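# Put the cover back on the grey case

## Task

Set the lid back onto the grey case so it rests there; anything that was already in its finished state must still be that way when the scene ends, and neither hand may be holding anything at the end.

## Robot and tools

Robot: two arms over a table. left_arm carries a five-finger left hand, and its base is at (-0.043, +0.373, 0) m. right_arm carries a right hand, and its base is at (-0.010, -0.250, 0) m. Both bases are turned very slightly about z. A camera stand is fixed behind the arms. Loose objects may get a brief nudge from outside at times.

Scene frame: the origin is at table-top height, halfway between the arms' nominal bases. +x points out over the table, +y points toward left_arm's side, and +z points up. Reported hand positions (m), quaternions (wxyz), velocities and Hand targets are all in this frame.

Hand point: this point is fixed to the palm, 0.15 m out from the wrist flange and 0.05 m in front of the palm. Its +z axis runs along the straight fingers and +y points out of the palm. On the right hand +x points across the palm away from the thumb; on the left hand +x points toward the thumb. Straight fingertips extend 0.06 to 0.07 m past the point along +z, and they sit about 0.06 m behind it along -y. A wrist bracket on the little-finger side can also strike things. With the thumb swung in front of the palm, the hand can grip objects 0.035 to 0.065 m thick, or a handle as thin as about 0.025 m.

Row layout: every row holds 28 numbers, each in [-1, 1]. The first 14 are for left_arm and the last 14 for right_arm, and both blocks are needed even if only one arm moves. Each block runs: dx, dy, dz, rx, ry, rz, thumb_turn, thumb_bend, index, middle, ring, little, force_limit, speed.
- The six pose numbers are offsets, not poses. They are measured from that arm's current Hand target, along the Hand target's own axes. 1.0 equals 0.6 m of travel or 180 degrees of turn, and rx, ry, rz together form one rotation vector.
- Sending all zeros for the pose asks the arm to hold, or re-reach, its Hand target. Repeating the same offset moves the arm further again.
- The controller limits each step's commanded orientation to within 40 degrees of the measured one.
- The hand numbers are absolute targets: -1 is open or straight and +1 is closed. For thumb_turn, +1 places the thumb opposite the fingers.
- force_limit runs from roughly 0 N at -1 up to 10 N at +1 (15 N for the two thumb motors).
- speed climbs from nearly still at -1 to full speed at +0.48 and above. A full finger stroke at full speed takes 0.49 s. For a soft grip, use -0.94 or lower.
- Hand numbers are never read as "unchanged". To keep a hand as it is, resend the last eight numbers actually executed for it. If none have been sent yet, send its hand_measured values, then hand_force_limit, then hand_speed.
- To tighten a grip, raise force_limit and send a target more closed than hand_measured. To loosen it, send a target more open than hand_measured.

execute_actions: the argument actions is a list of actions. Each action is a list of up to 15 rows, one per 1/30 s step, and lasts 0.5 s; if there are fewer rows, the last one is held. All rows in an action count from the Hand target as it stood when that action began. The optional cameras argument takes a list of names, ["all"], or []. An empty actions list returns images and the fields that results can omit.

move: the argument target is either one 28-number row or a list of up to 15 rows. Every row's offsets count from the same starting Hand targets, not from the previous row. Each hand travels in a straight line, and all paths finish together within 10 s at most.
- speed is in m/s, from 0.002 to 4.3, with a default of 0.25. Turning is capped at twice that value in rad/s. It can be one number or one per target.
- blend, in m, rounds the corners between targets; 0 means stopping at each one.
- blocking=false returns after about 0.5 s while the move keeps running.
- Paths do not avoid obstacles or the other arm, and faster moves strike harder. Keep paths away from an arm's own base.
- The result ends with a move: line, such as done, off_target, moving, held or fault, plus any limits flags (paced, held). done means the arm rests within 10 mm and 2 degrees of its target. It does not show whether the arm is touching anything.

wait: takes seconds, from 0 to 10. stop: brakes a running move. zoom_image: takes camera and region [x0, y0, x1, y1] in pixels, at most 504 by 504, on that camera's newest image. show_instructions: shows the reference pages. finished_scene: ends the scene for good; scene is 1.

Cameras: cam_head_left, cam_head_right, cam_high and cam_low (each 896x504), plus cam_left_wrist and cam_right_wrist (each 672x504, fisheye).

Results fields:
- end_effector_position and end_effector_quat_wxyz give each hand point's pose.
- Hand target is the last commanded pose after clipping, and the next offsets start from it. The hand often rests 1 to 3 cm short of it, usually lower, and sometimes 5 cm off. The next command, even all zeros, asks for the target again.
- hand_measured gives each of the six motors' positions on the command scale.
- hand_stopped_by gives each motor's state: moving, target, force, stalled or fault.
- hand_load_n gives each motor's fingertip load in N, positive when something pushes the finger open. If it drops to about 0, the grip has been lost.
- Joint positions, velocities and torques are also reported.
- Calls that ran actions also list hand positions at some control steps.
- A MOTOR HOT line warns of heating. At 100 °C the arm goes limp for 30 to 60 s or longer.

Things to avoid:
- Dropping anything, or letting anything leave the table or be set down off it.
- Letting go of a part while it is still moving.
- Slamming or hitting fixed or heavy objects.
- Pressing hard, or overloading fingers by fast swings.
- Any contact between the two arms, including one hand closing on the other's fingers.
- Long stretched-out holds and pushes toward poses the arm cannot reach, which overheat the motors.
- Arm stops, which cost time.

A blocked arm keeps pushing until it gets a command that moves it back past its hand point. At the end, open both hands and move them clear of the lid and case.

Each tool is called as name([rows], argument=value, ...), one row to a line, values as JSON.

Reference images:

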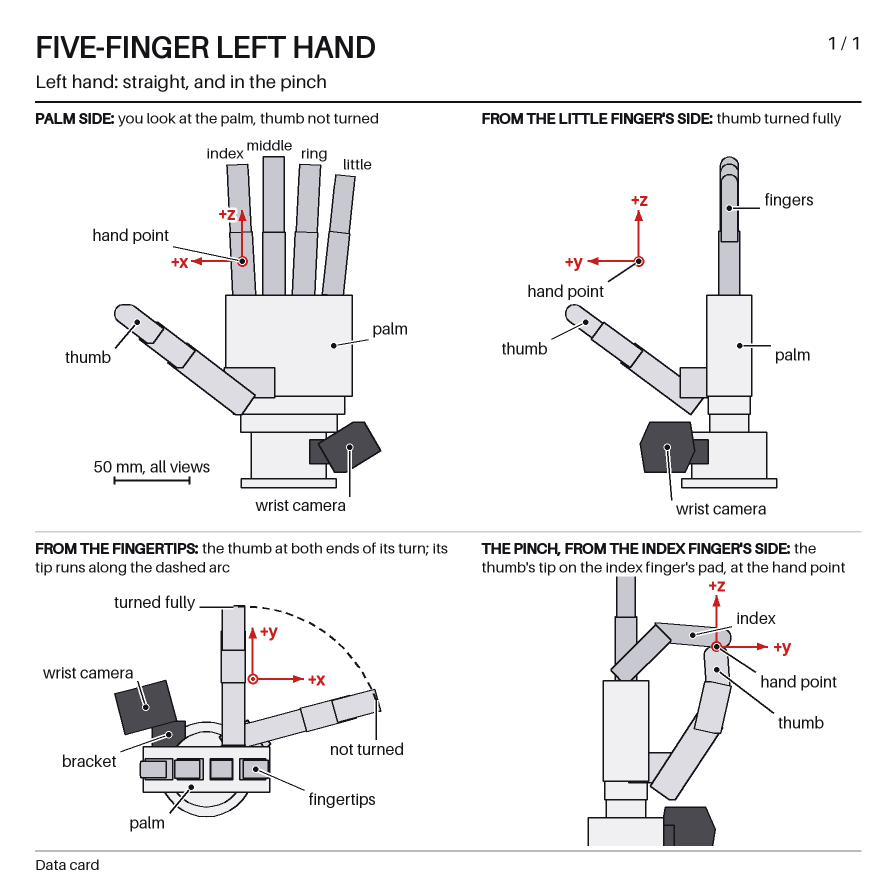

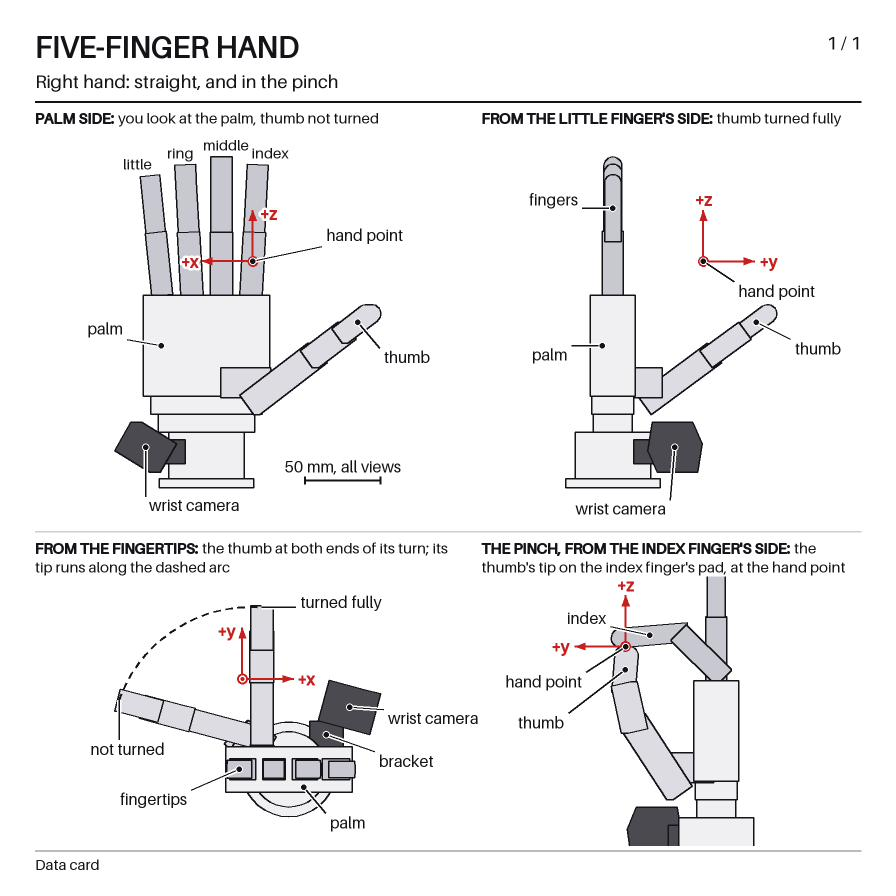

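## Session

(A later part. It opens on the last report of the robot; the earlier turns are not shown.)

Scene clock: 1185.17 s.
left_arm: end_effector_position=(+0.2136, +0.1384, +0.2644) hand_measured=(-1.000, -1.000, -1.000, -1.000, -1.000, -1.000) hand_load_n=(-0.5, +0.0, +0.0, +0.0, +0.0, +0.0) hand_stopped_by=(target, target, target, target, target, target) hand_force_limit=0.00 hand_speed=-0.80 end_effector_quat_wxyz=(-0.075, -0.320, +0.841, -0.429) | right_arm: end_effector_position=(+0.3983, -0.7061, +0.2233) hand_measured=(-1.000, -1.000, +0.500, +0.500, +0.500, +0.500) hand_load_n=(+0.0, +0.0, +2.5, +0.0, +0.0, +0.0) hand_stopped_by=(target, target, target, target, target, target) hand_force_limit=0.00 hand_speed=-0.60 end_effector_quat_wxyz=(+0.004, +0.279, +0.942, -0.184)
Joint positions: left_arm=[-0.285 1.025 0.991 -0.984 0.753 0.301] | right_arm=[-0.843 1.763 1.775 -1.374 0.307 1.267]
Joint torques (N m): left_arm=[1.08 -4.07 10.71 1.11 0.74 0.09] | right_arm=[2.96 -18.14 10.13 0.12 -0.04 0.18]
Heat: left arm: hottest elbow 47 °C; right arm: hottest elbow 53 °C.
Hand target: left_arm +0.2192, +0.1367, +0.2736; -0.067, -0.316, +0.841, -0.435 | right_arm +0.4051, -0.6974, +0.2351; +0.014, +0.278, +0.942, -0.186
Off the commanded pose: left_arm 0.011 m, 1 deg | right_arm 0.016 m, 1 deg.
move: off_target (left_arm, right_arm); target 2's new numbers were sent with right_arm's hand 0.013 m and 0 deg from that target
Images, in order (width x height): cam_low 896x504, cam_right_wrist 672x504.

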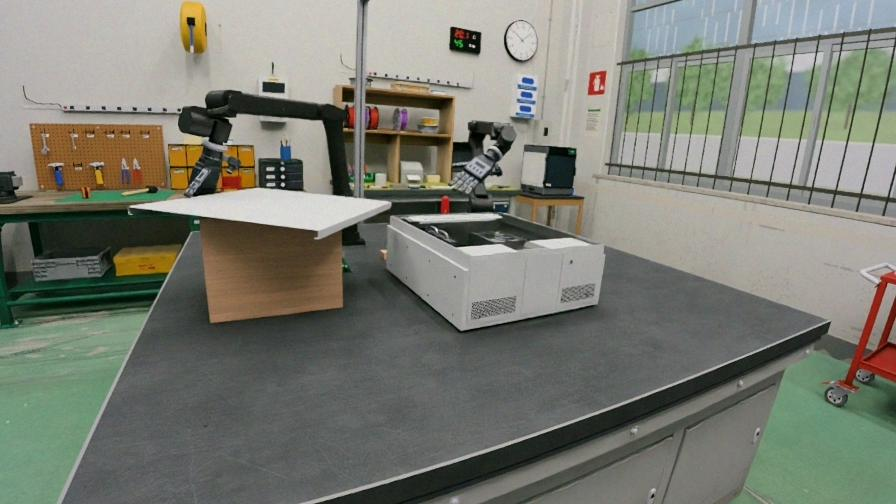

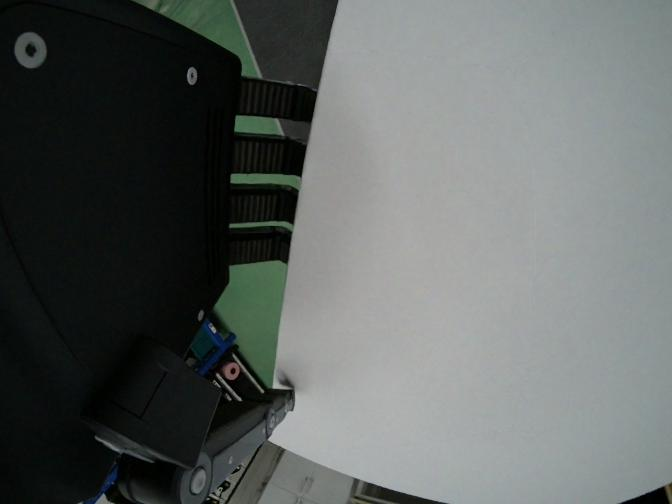

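move([
  [0,0,0,0,0,0,-1,-1,-1,-1,-1,-1,0,-0.8,-0.026,0.0317,-0.008,-0.0062,-0.0164,-0.0444,-1,-1,0.5,0.5,0.5,0.5,0,-0.6],
], speed=0.05, cameras=["cam_right_wrist","cam_low","cam_head_left","cam_head_right"])

Scene clock: 1216.57 s.
left_arm: end_effector_position=(+0.2136, +0.1384, +0.2644) hand_measured=(-1.000, -1.000, -1.000, -1.000, -1.000, -1.000) hand_load_n=(+0.0, +0.0, +0.0, +0.0, +0.0, +0.0) hand_stopped_by=(target, target, target, target, target, target) hand_force_limit=0.00 hand_speed=-0.80 end_effector_quat_wxyz=(-0.075, -0.320, +0.841, -0.429) | right_arm: end_effector_position=(+0.4096, -0.6920, +0.2167) hand_measured=(-1.000, -1.000, +0.500, +0.500, +0.500, +0.500) hand_load_n=(+0.0, +0.0, +1.5, +0.0, +0.0, +0.0) hand_stopped_by=(target, target, target, target, target, target) hand_force_limit=0.00 hand_speed=-0.60 end_effector_quat_wxyz=(+0.004, +0.223, +0.959, -0.174)
Joint positions: left_arm=[-0.285 1.025 0.991 -0.984 0.753 0.301] | right_arm=[-0.824 1.773 1.775 -1.364 0.282 1.171]
Joint torques (N m): left_arm=[1.03 -3.78 10.7 1.1 0.75 0.09] | right_arm=[3.14 -18.14 12.37 1.32 -0.21 -0.13]
Heat: left arm: hottest elbow 47 °C; right arm: hottest elbow 50 °C.
Hand target: left_arm +0.2192, +0.1367, +0.2736; -0.067, -0.316, +0.841, -0.435 | right_arm +0.4288, -0.6888, +0.2352; +0.028, +0.207, +0.960, -0.185
Off the commanded pose: left_arm 0.011 m, 1 deg | right_arm 0.027 m, 4 deg.
move: off_target (left_arm, right_arm)
Images, in order (width x height): cam_head_left 896x504, cam_head_right 896x504, cam_low 896x504, cam_right_wrist 672x504.

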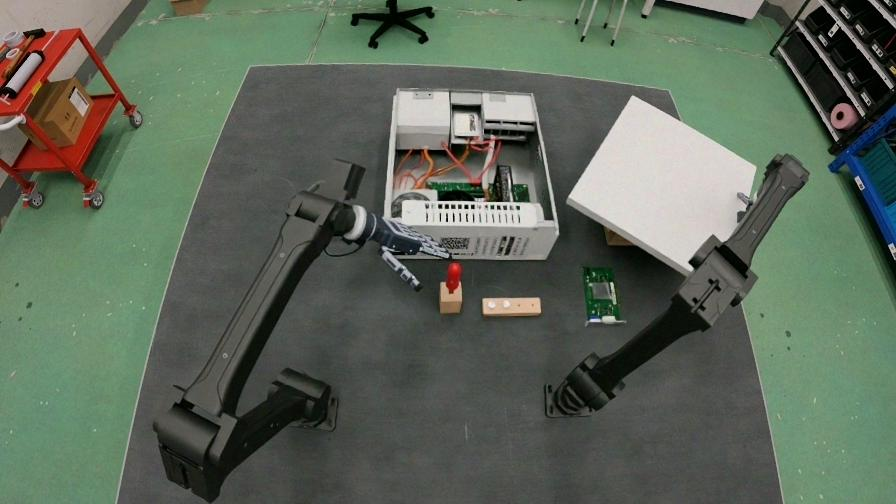

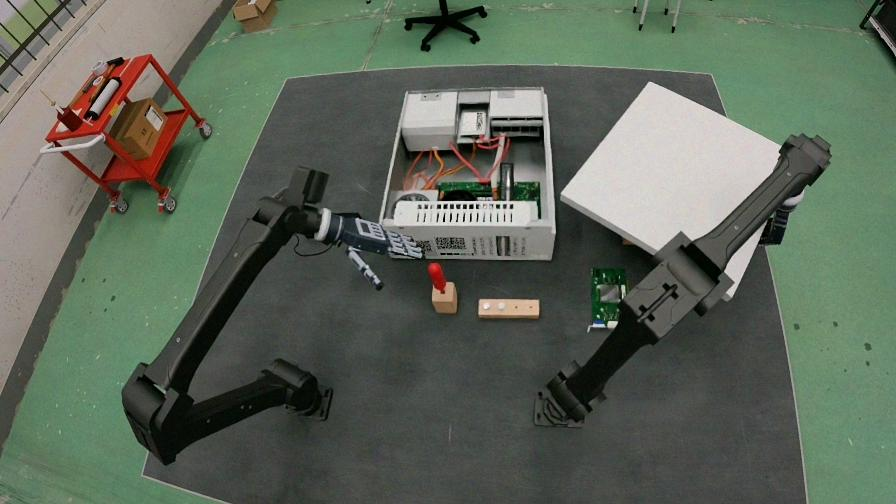

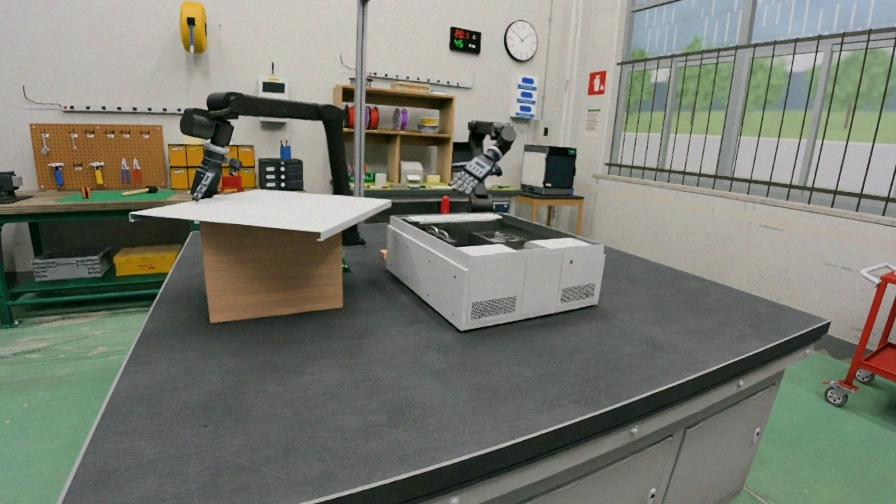

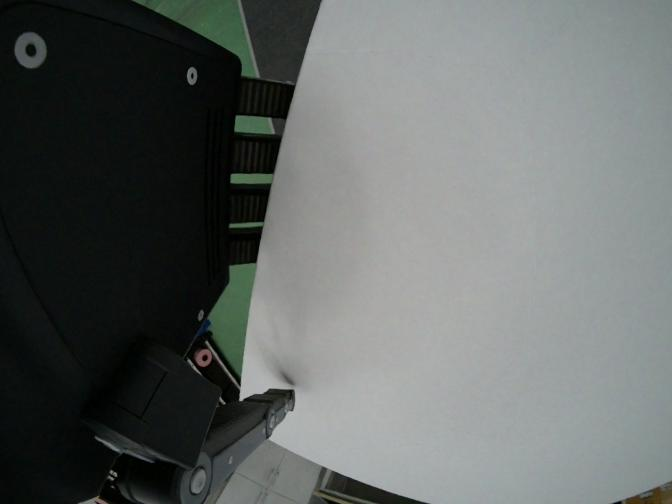

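move([
  [0.056,-0.3087,-0.0162,0.0828,0.0971,0.1017,1,-1,-1,-1,-1,-1,0,-0.3,0,0,0,0,0,0,-1,-1,0.5,0.5,0.5,0.5,0,-0.6],
  [-0.0413,-0.6945,0.5745,0.1656,0.1942,0.2033,1,-1,-1,-1,-1,-1,0,-0.3,0,0,0,0,0,0,-1,-1,0.5,0.5,0.5,0.5,0,-0.6],
], speed=0.3, blend=[0.04,0], cameras=["all"])

Scene clock: 1297.17 s.
left_arm: end_effector_position=(+0.5412, -0.2911, +0.3320) hand_measured=(+1.000, -1.000, -1.000, -1.000, -1.000, -1.000) hand_load_n=(+0.0, +0.0, +0.0, +0.0, +0.0, +0.0) hand_stopped_by=(target, target, target, target, target, target) hand_force_limit=0.00 hand_speed=-0.30 end_effector_quat_wxyz=(-0.087, +0.078, +0.700, -0.705) | right_arm: end_effector_position=(+0.4096, -0.6920, +0.2167) hand_measured=(-1.000, -1.000, +0.500, +0.500, +0.500, +0.500) hand_load_n=(+0.0, -0.5, +2.0, +0.0, +0.0, +0.0) hand_stopped_by=(target, target, target, target, target, target) hand_force_limit=0.00 hand_speed=-0.60 end_effector_quat_wxyz=(+0.004, +0.223, +0.959, -0.174)
Joint positions: left_arm=[-0.595 2.571 2.866 -0.271 1.174 -0.034] | right_arm=[-0.824 1.773 1.775 -1.364 0.282 1.17]
Joint torques (N m): left_arm=[0.85 -25.76 13.81 0.96 0.29 0.05] | right_arm=[2.78 -17.44 12.63 1.18 -0.25 -0.18]
Heat: left arm: hottest elbow 48 °C; right arm: hottest elbow 52 °C.
Hand target: left_arm +0.5400, -0.2943, +0.3399; -0.092, +0.092, +0.701, -0.701 | right_arm +0.4288, -0.6889, +0.2352; +0.028, +0.207, +0.960, -0.185
Off the commanded pose: left_arm 0.008 m, 2 deg | right_arm 0.027 m, 4 deg.
elbow stopped short (left arm): the move would have taken joint 3 (elbow) straighter than the controller allows.
move: off_target (right_arm)

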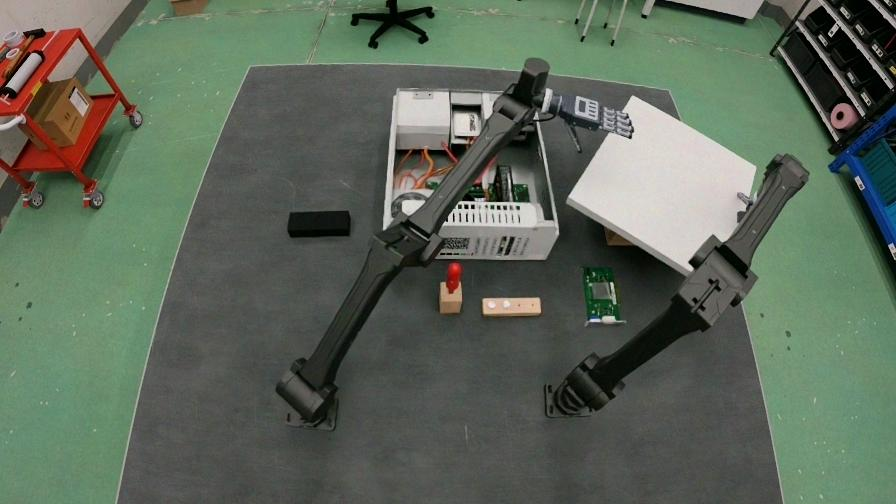

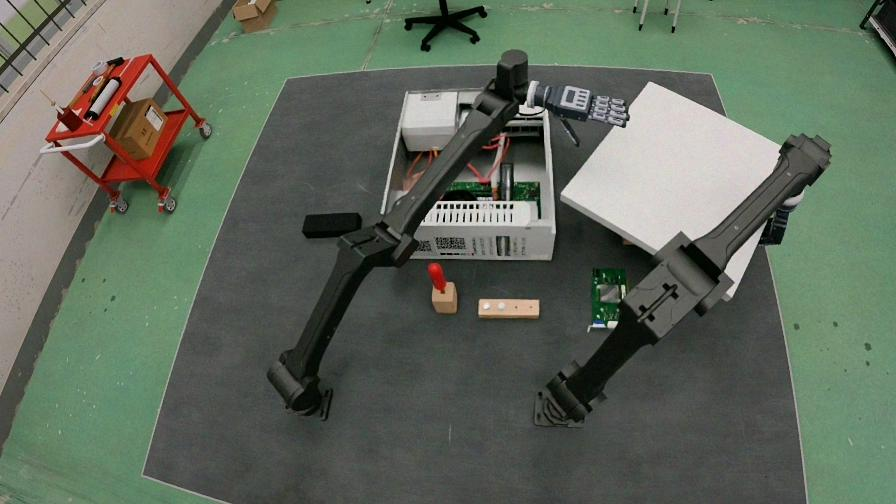

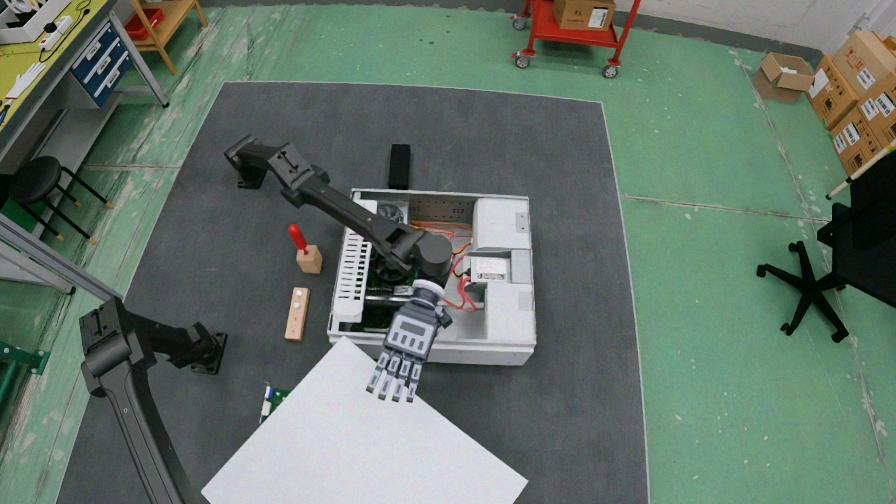

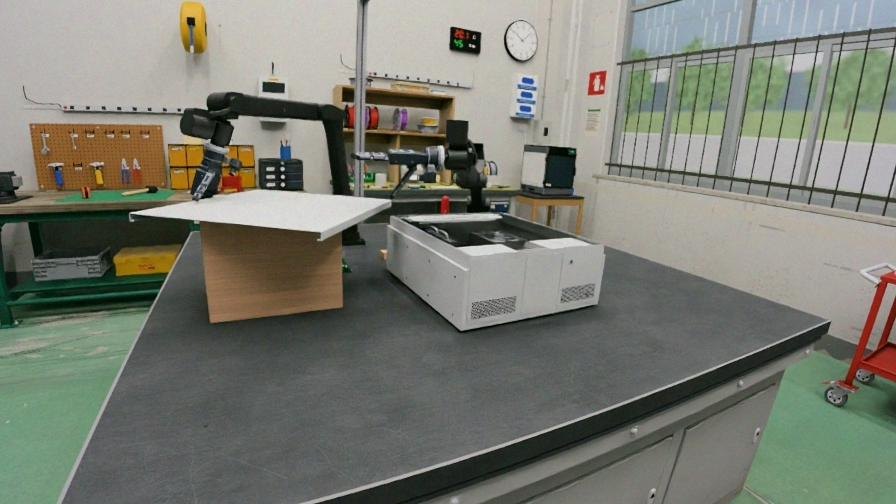

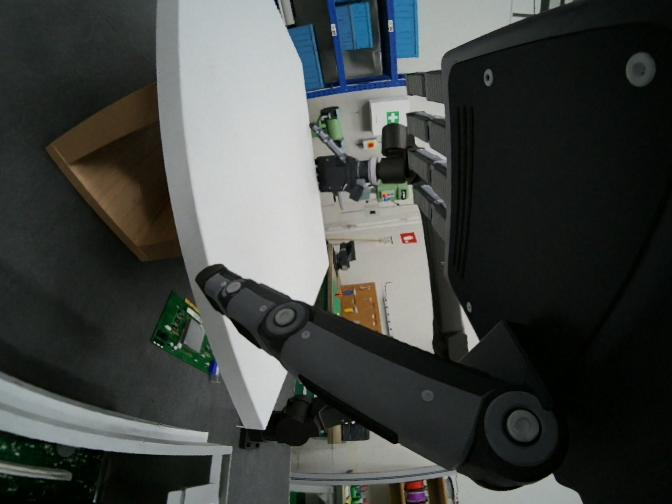

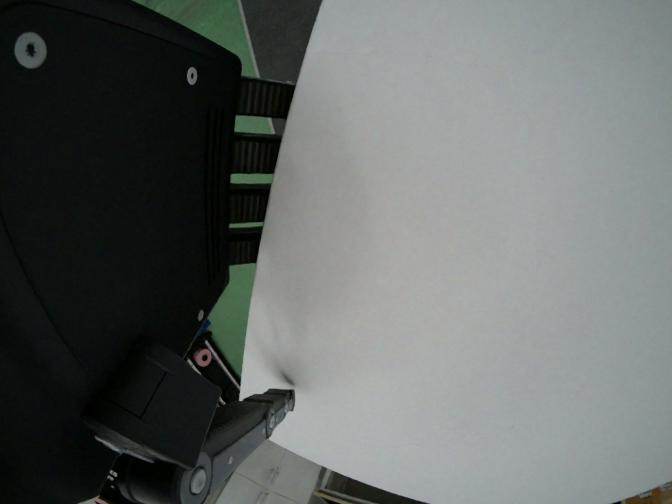

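zoom_image(camera="cam_left_wrist", region=[20, 0, 420, 450])

Scaled by 1.120 from the camera's 672x504 image, which has a finer 960x720 frame.

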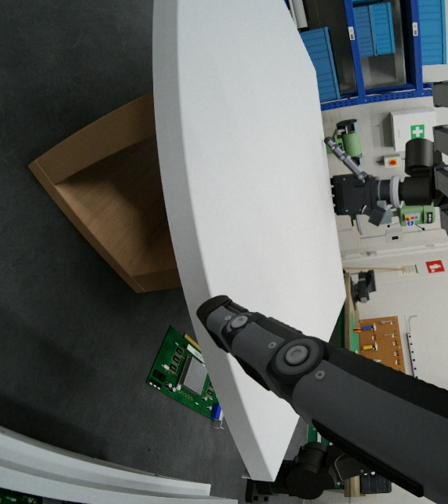

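move(target=[0,0.15,0,0,0,0,1,-1,-1,-1,-1,-1,0,-0.3,0,0,0,0,0,0,-1,-1,0.5,0.5,0.5,0.5,0,-0.6], speed=0.12, cameras=["cam_low","cam_left_wrist","cam_high","cam_head_right"])

zoom_image(camera="cam_low", region=[300, 110, 520, 260])

zoom_image(camera="cam_left_wrist", region=[100, 100, 450, 450])

Scene clock: 1357.07 s.
left_arm: end_effector_position=(+0.5421, -0.2920, +0.2580) hand_measured=(+1.000, -1.000, -1.000, -1.000, -1.000, -1.000) hand_load_n=(+0.0, +0.0, +0.0, +0.0, +0.0, -0.5) hand_stopped_by=(target, target, target, target, target, target) hand_force_limit=0.00 hand_speed=-0.30 end_effector_quat_wxyz=(-0.087, +0.097, +0.701, -0.702) | right_arm: end_effector_position=(+0.4096, -0.6920, +0.2167) hand_measured=(-1.000, -1.000, +0.500, +0.500, +0.500, +0.500) hand_load_n=(-0.5, +0.0, +2.0, +0.0, +0.0, +0.0) hand_stopped_by=(target, target, target, target, target, target) hand_force_limit=0.00 hand_speed=-0.60 end_effector_quat_wxyz=(+0.004, +0.223, +0.959, -0.174)
Joint positions: left_arm=[-0.595 2.507 2.555 -0.05 1.203 0.015] | right_arm=[-0.824 1.773 1.775 -1.364 0.282 1.17]
Joint torques (N m): left_arm=[0.73 -27.75 7.9 2.06 0.09 -0.01] | right_arm=[2.49 -18.2 12.29 1.16 -0.24 -0.17]
Heat: left arm: hottest elbow 56 °C; right arm: hottest elbow 53 °C.
Hand target: left_arm +0.5399, -0.2942, +0.2498; -0.092, +0.092, +0.701, -0.701 | right_arm +0.4288, -0.6889, +0.2352; +0.028, +0.207, +0.960, -0.185
Off the commanded pose: left_arm 0.009 m, 1 deg | right_arm 0.027 m, 4 deg.
move: off_target (right_arm)
Images, in order (width x height): cam_head_right 896x504, cam_high 896x504, cam_low 896x504, cam_left_wrist 672x504.

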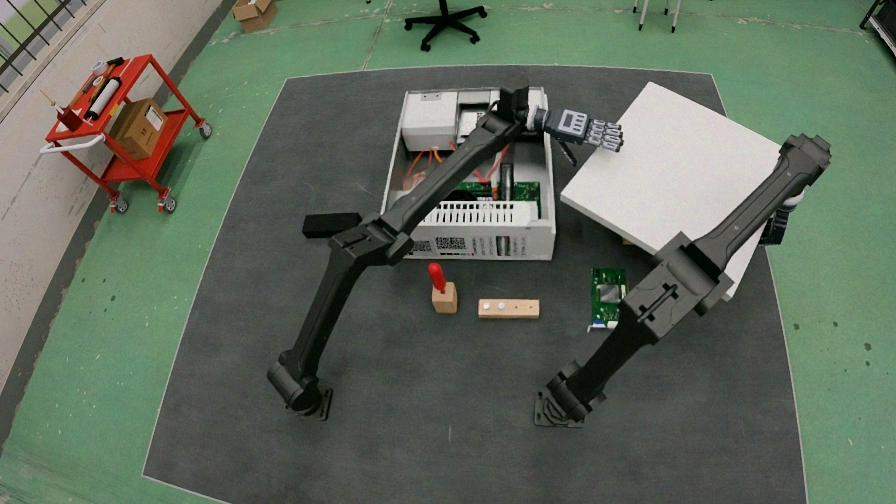

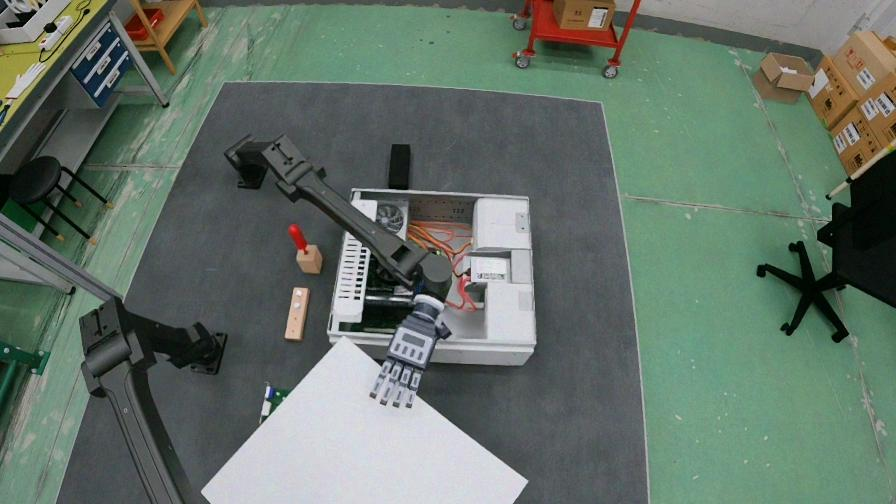

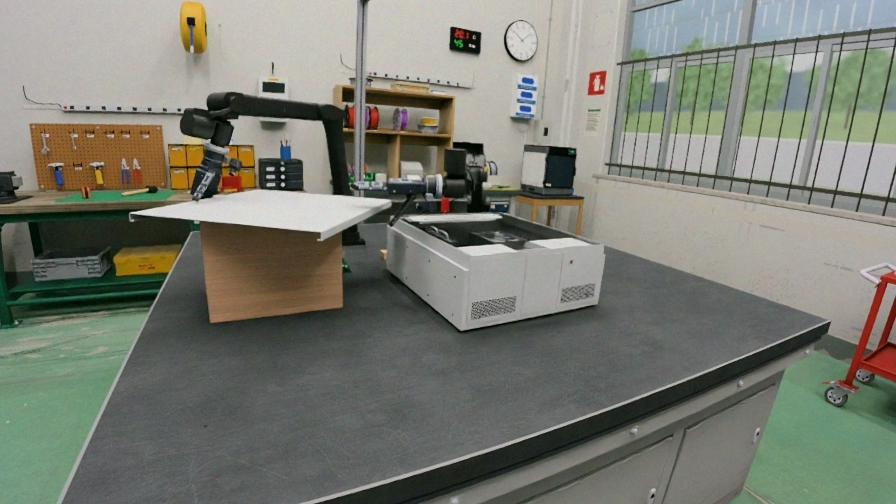

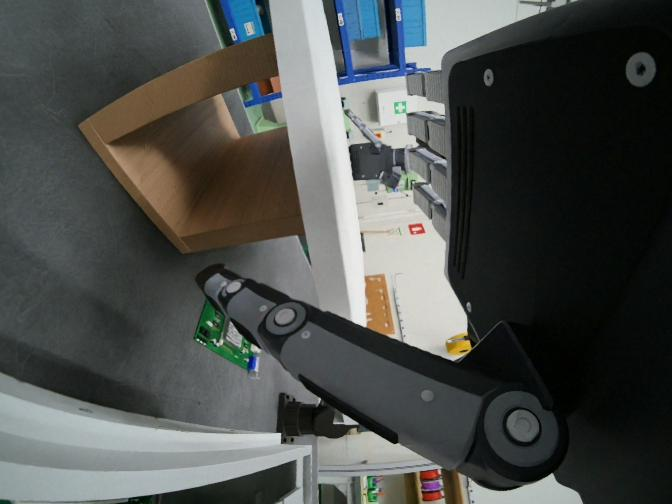

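Scaled by 2.291.

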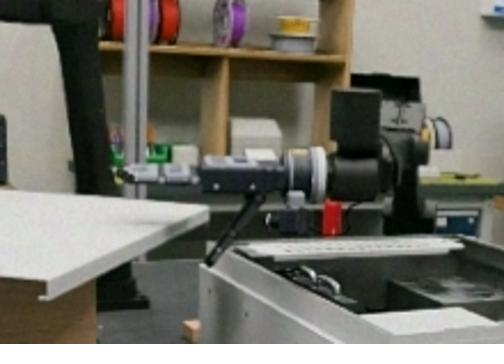

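Scaled by 1.440 from the camera's 672x504 image, which has a finer 960x720 frame.

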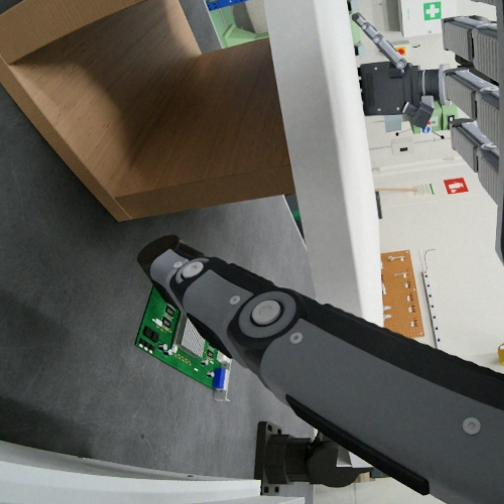

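move([
  [0,0.0833,0,0,0,0,1,-1,-1,-1,-1,-1,0,-0.3,0,0,0,0,0,0,-1,-1,0.5,0.5,0.5,0.5,0,-0.6],
  [0,0.0833,0.0367,0,0,0,1,-1,-1,-1,-1,-1,0,-0.3,0,0,0,0,0,0,-1,-1,0.5,0.5,0.5,0.5,0,-0.6],
], speed=0.1, cameras=["cam_low","cam_left_wrist","cam_high","cam_head_left"])

zoom_image(camera="cam_low", region=[300, 130, 500, 260])

zoom_image(camera="cam_high", region=[320, 250, 540, 500])

Scene clock: 1384.23 s.
left_arm: end_effector_position=(+0.5371, -0.3032, +0.2099) hand_measured=(+1.000, -1.000, -1.000, -1.000, -1.000, -1.000) hand_load_n=(+0.0, +0.0, +0.0, +0.0, +0.0, +0.0) hand_stopped_by=(target, target, target, target, target, target) hand_force_limit=0.00 hand_speed=-0.30 end_effector_quat_wxyz=(-0.084, +0.092, +0.701, -0.702) | right_arm: end_effector_position=(+0.4097, -0.6920, +0.2168) hand_measured=(-1.000, -1.000, +0.500, +0.500, +0.500, +0.500) hand_load_n=(+0.0, +0.0, +1.5, +0.0, +0.0, +0.0) hand_stopped_by=(target, target, target, target, target, target) hand_force_limit=0.00 hand_speed=-0.60 end_effector_quat_wxyz=(+0.004, +0.223, +0.959, -0.174)
Joint positions: left_arm=[-0.61 2.511 2.438 0.072 1.174 0.013] | right_arm=[-0.824 1.773 1.775 -1.364 0.282 1.17]
Joint torques (N m): left_arm=[0.09 -24.18 13.09 1.17 0.13 -0.02] | right_arm=[3.78 -16.91 12.48 1.2 -0.21 -0.14]
Heat: left arm: hottest elbow 48 °C; right arm: hottest elbow 53 °C.
Hand target: left_arm +0.5343, -0.3154, +0.1999; -0.092, +0.092, +0.701, -0.701 | right_arm +0.4289, -0.6889, +0.2352; +0.028, +0.207, +0.960, -0.185
Off the commanded pose: left_arm 0.016 m, 1 deg | right_arm 0.027 m, 4 deg.
move: off_target (left_arm, right_arm)
Images, in order (width x height): cam_head_left 896x504, cam_high 896x504, cam_low 896x504, cam_left_wrist 672x504.

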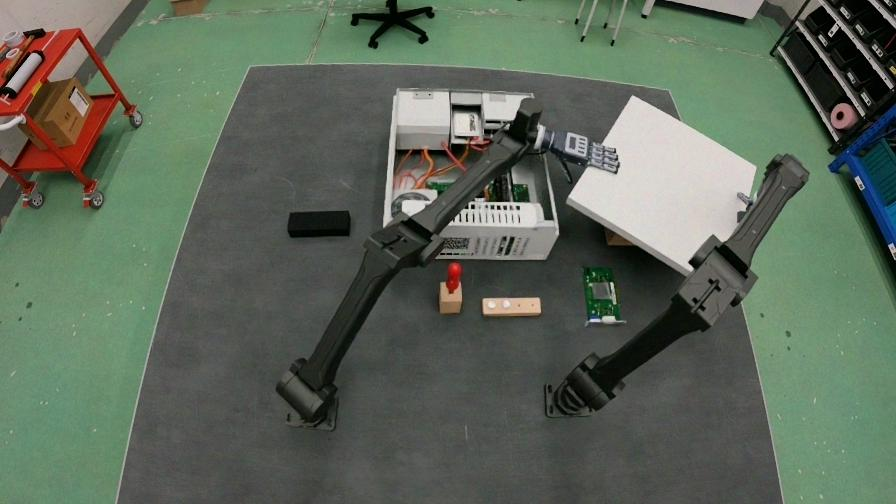

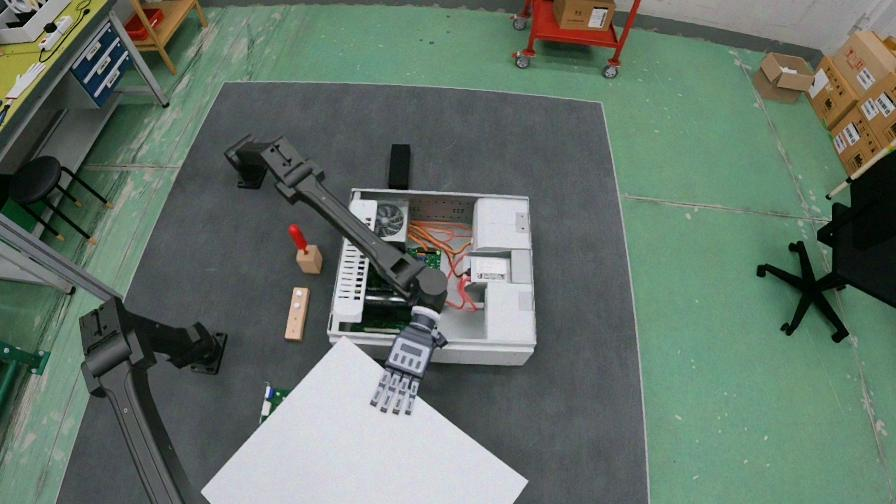

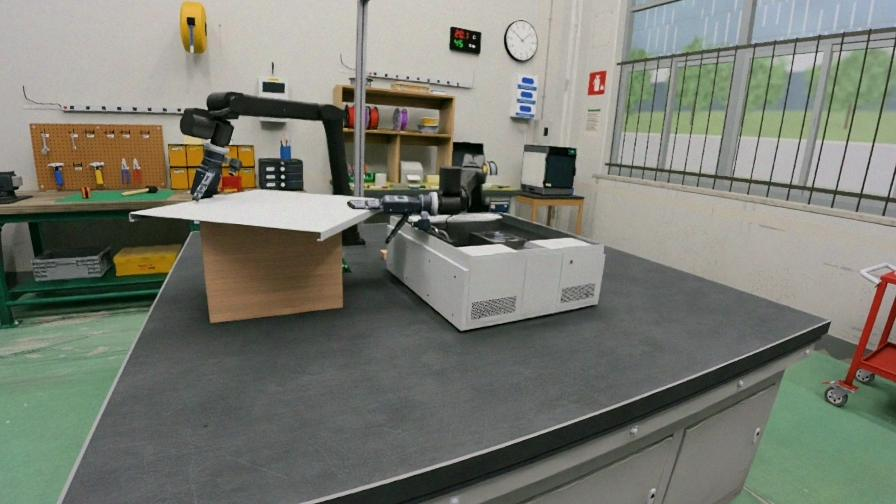

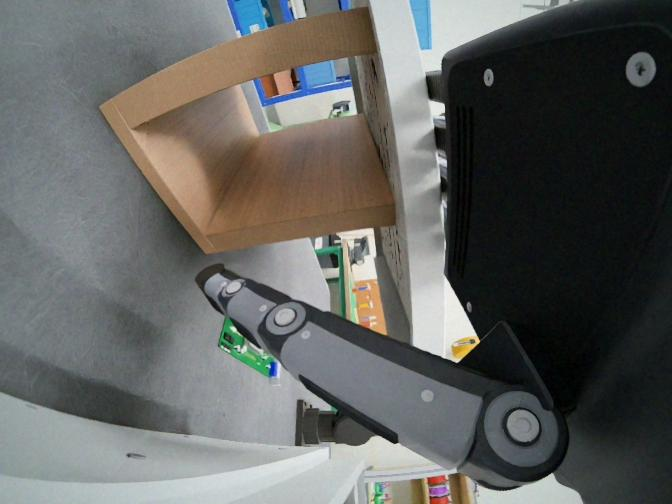

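Scaled by 2.520.

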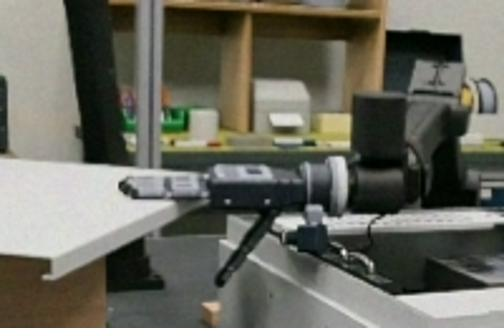

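Scaled by 2.016.

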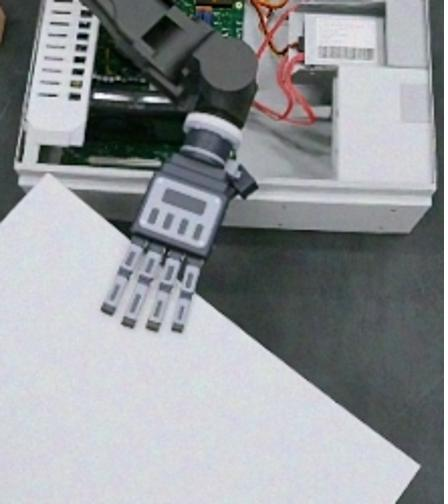

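move([
  [0,0,0.02,0,0,0,1,-1,-1,-1,-1,-1,0,-0.3,0,0,0,0,0,0,-1,-1,0.5,0.5,0.5,0.5,0,-0.6],
  [0,0,0.02,0,0,0,1,0.5,-1,-1,-1,-1,-0.6,-0.85,0,0,0,0,0,0,-1,-1,0.5,0.5,0.5,0.5,0,-0.6],
], speed=0.1, cameras=["cam_low","cam_left_wrist","cam_high"])

zoom_image(camera="cam_low", region=[300, 130, 500, 260])

Scene clock: 1407.13 s.
left_arm: end_effector_position=(+0.5370, -0.3119, +0.2103) hand_measured=(+1.000, +0.054, -1.000, -1.000, -1.000, -1.000) hand_load_n=(+0.0, +0.0, +0.0, +0.0, +0.0, +0.0) hand_stopped_by=(target, moving, target, target, target, target) hand_force_limit=-0.60 hand_speed=-0.85 end_effector_quat_wxyz=(-0.080, +0.092, +0.701, -0.703) | right_arm: end_effector_position=(+0.4097, -0.6920, +0.2168) hand_measured=(-1.000, -1.000, +0.500, +0.500, +0.500, +0.500) hand_load_n=(+0.0, +0.0, +1.5, +0.0, +0.0, +0.0) hand_stopped_by=(target, target, target, target, target, target) hand_force_limit=0.00 hand_speed=-0.60 end_effector_quat_wxyz=(+0.004, +0.223, +0.959, -0.174)
Joint positions: left_arm=[-0.619 2.532 2.477 0.059 1.161 0.013] | right_arm=[-0.824 1.773 1.775 -1.364 0.282 1.17]
Joint torques (N m): left_arm=[-0.32 -24 13.59 0.76 0.12 -0.01] | right_arm=[2.55 -17.79 12.27 1.35 -0.19 -0.17]
Heat: left arm: hottest elbow 50 °C; right arm: hottest elbow 53 °C.
Hand target: left_arm +0.5312, -0.3270, +0.1997; -0.092, +0.092, +0.701, -0.701 | right_arm +0.4288, -0.6889, +0.2352; +0.028, +0.207, +0.960, -0.185
Off the commanded pose: left_arm 0.019 m, 1 deg | right_arm 0.027 m, 4 deg.
move: moving (left_arm; no rest 5 s after target 2's new numbers were sent), off_target (right_arm); target 2's new numbers were sent with left_arm's hand 0.019 m and 1 deg from that target
Images, in order (width x height): cam_high 896x504, cam_low 896x504, cam_left_wrist 672x504.

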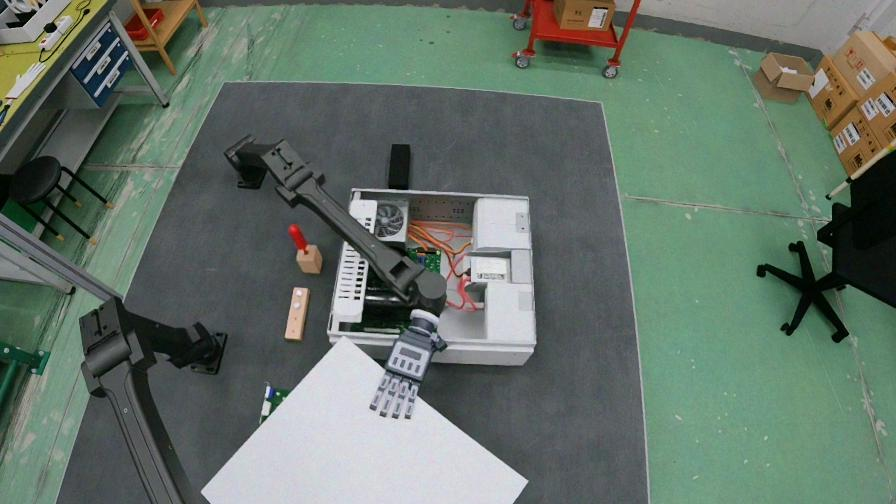

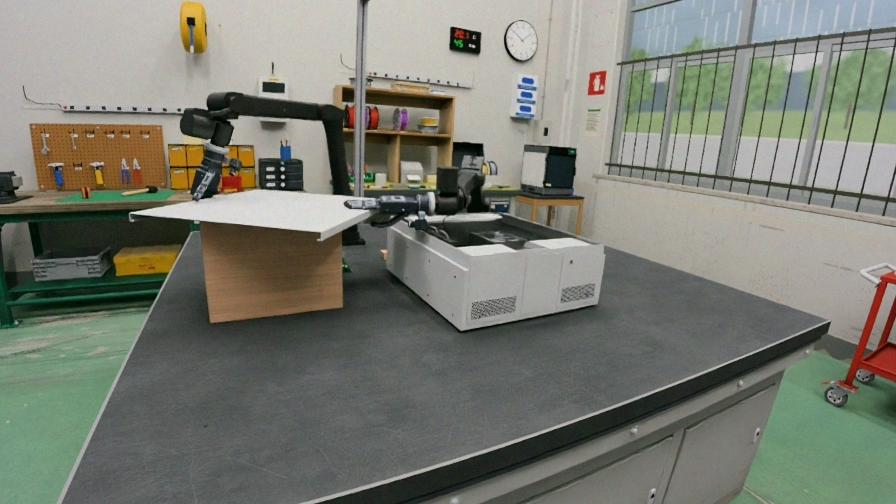

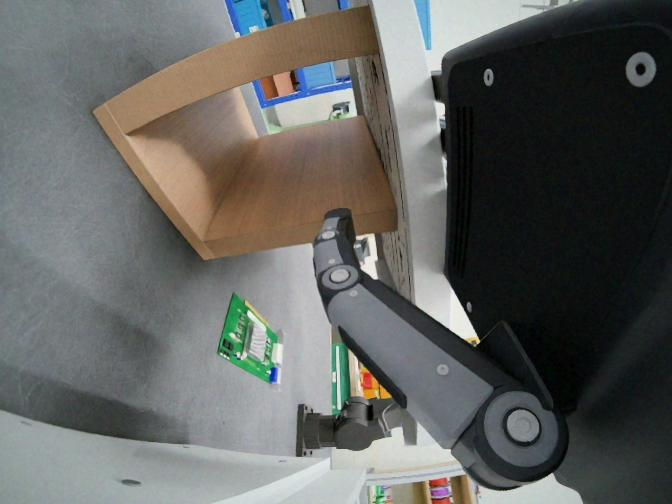

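Scaled by 2.520.

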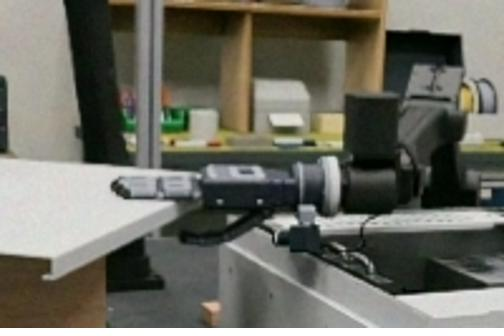

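wait(seconds=2.5, cameras=["cam_low","cam_left_wrist"])

zoom_image(camera="cam_low", region=[300, 130, 500, 260])

Scene clock: 1413.77 s.
left_arm: end_effector_position=(+0.5370, -0.3119, +0.2103) hand_measured=(+1.000, +0.500, -1.000, -1.000, -1.000, -1.000) hand_load_n=(+0.0, +1.0, +0.0, +0.0, +0.0, +0.0) hand_stopped_by=(target, target, target, target, target, target) hand_force_limit=-0.60 hand_speed=-0.85 end_effector_quat_wxyz=(-0.080, +0.092, +0.701, -0.703) | right_arm: end_effector_position=(+0.4097, -0.6920, +0.2168) hand_measured=(-1.000, -1.000, +0.500, +0.500, +0.500, +0.500) hand_load_n=(+0.5, +0.0, +1.5, +0.0, +0.0, +0.0) hand_stopped_by=(target, target, target, target, target, target) hand_force_limit=0.00 hand_speed=-0.60 end_effector_quat_wxyz=(+0.004, +0.223, +0.959, -0.174)
Joint positions: left_arm=[-0.619 2.532 2.477 0.059 1.161 0.013] | right_arm=[-0.824 1.773 1.775 -1.364 0.282 1.17]
Joint torques (N m): left_arm=[-0.32 -23.77 13.72 0.8 0.13 -0.03] | right_arm=[2.55 -17.96 12.52 1.06 -0.28 -0.13]
Heat: left arm: hottest elbow 51 °C; right arm: hottest elbow 53 °C.
Hand target: left_arm +0.5312, -0.3270, +0.1997; -0.092, +0.092, +0.701, -0.701 | right_arm +0.4288, -0.6889, +0.2352; +0.028, +0.207, +0.960, -0.185
Off the commanded pose: left_arm 0.019 m, 1 deg | right_arm 0.027 m, 4 deg.
wait: 2.50 s; at rest from the start
Images, in order (width x height): cam_low 896x504, cam_left_wrist 672x504.

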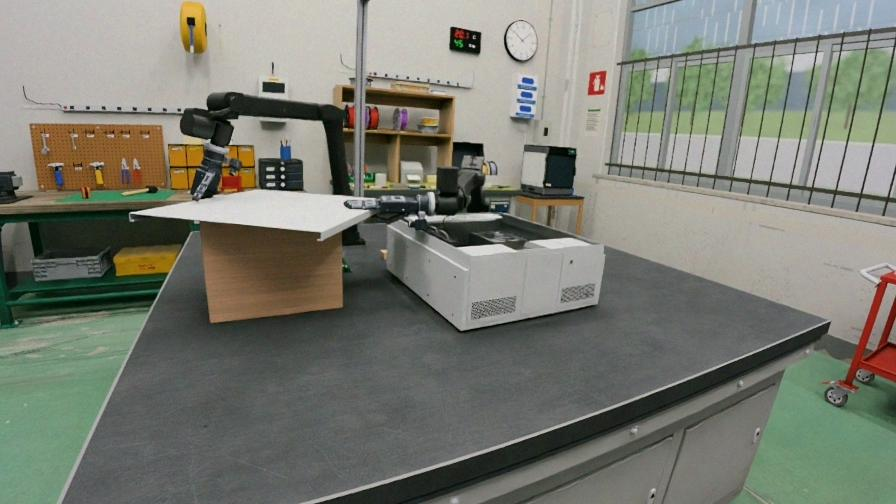

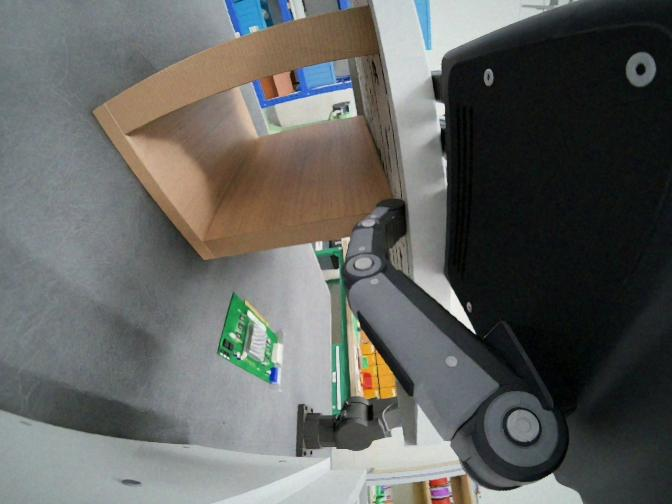

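Scaled by 2.520.

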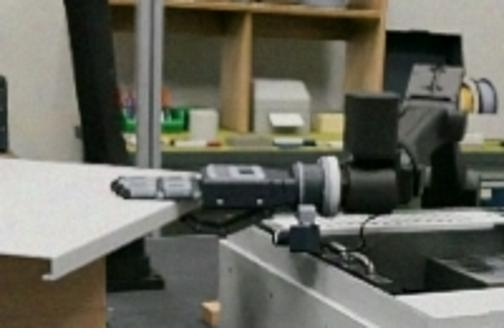

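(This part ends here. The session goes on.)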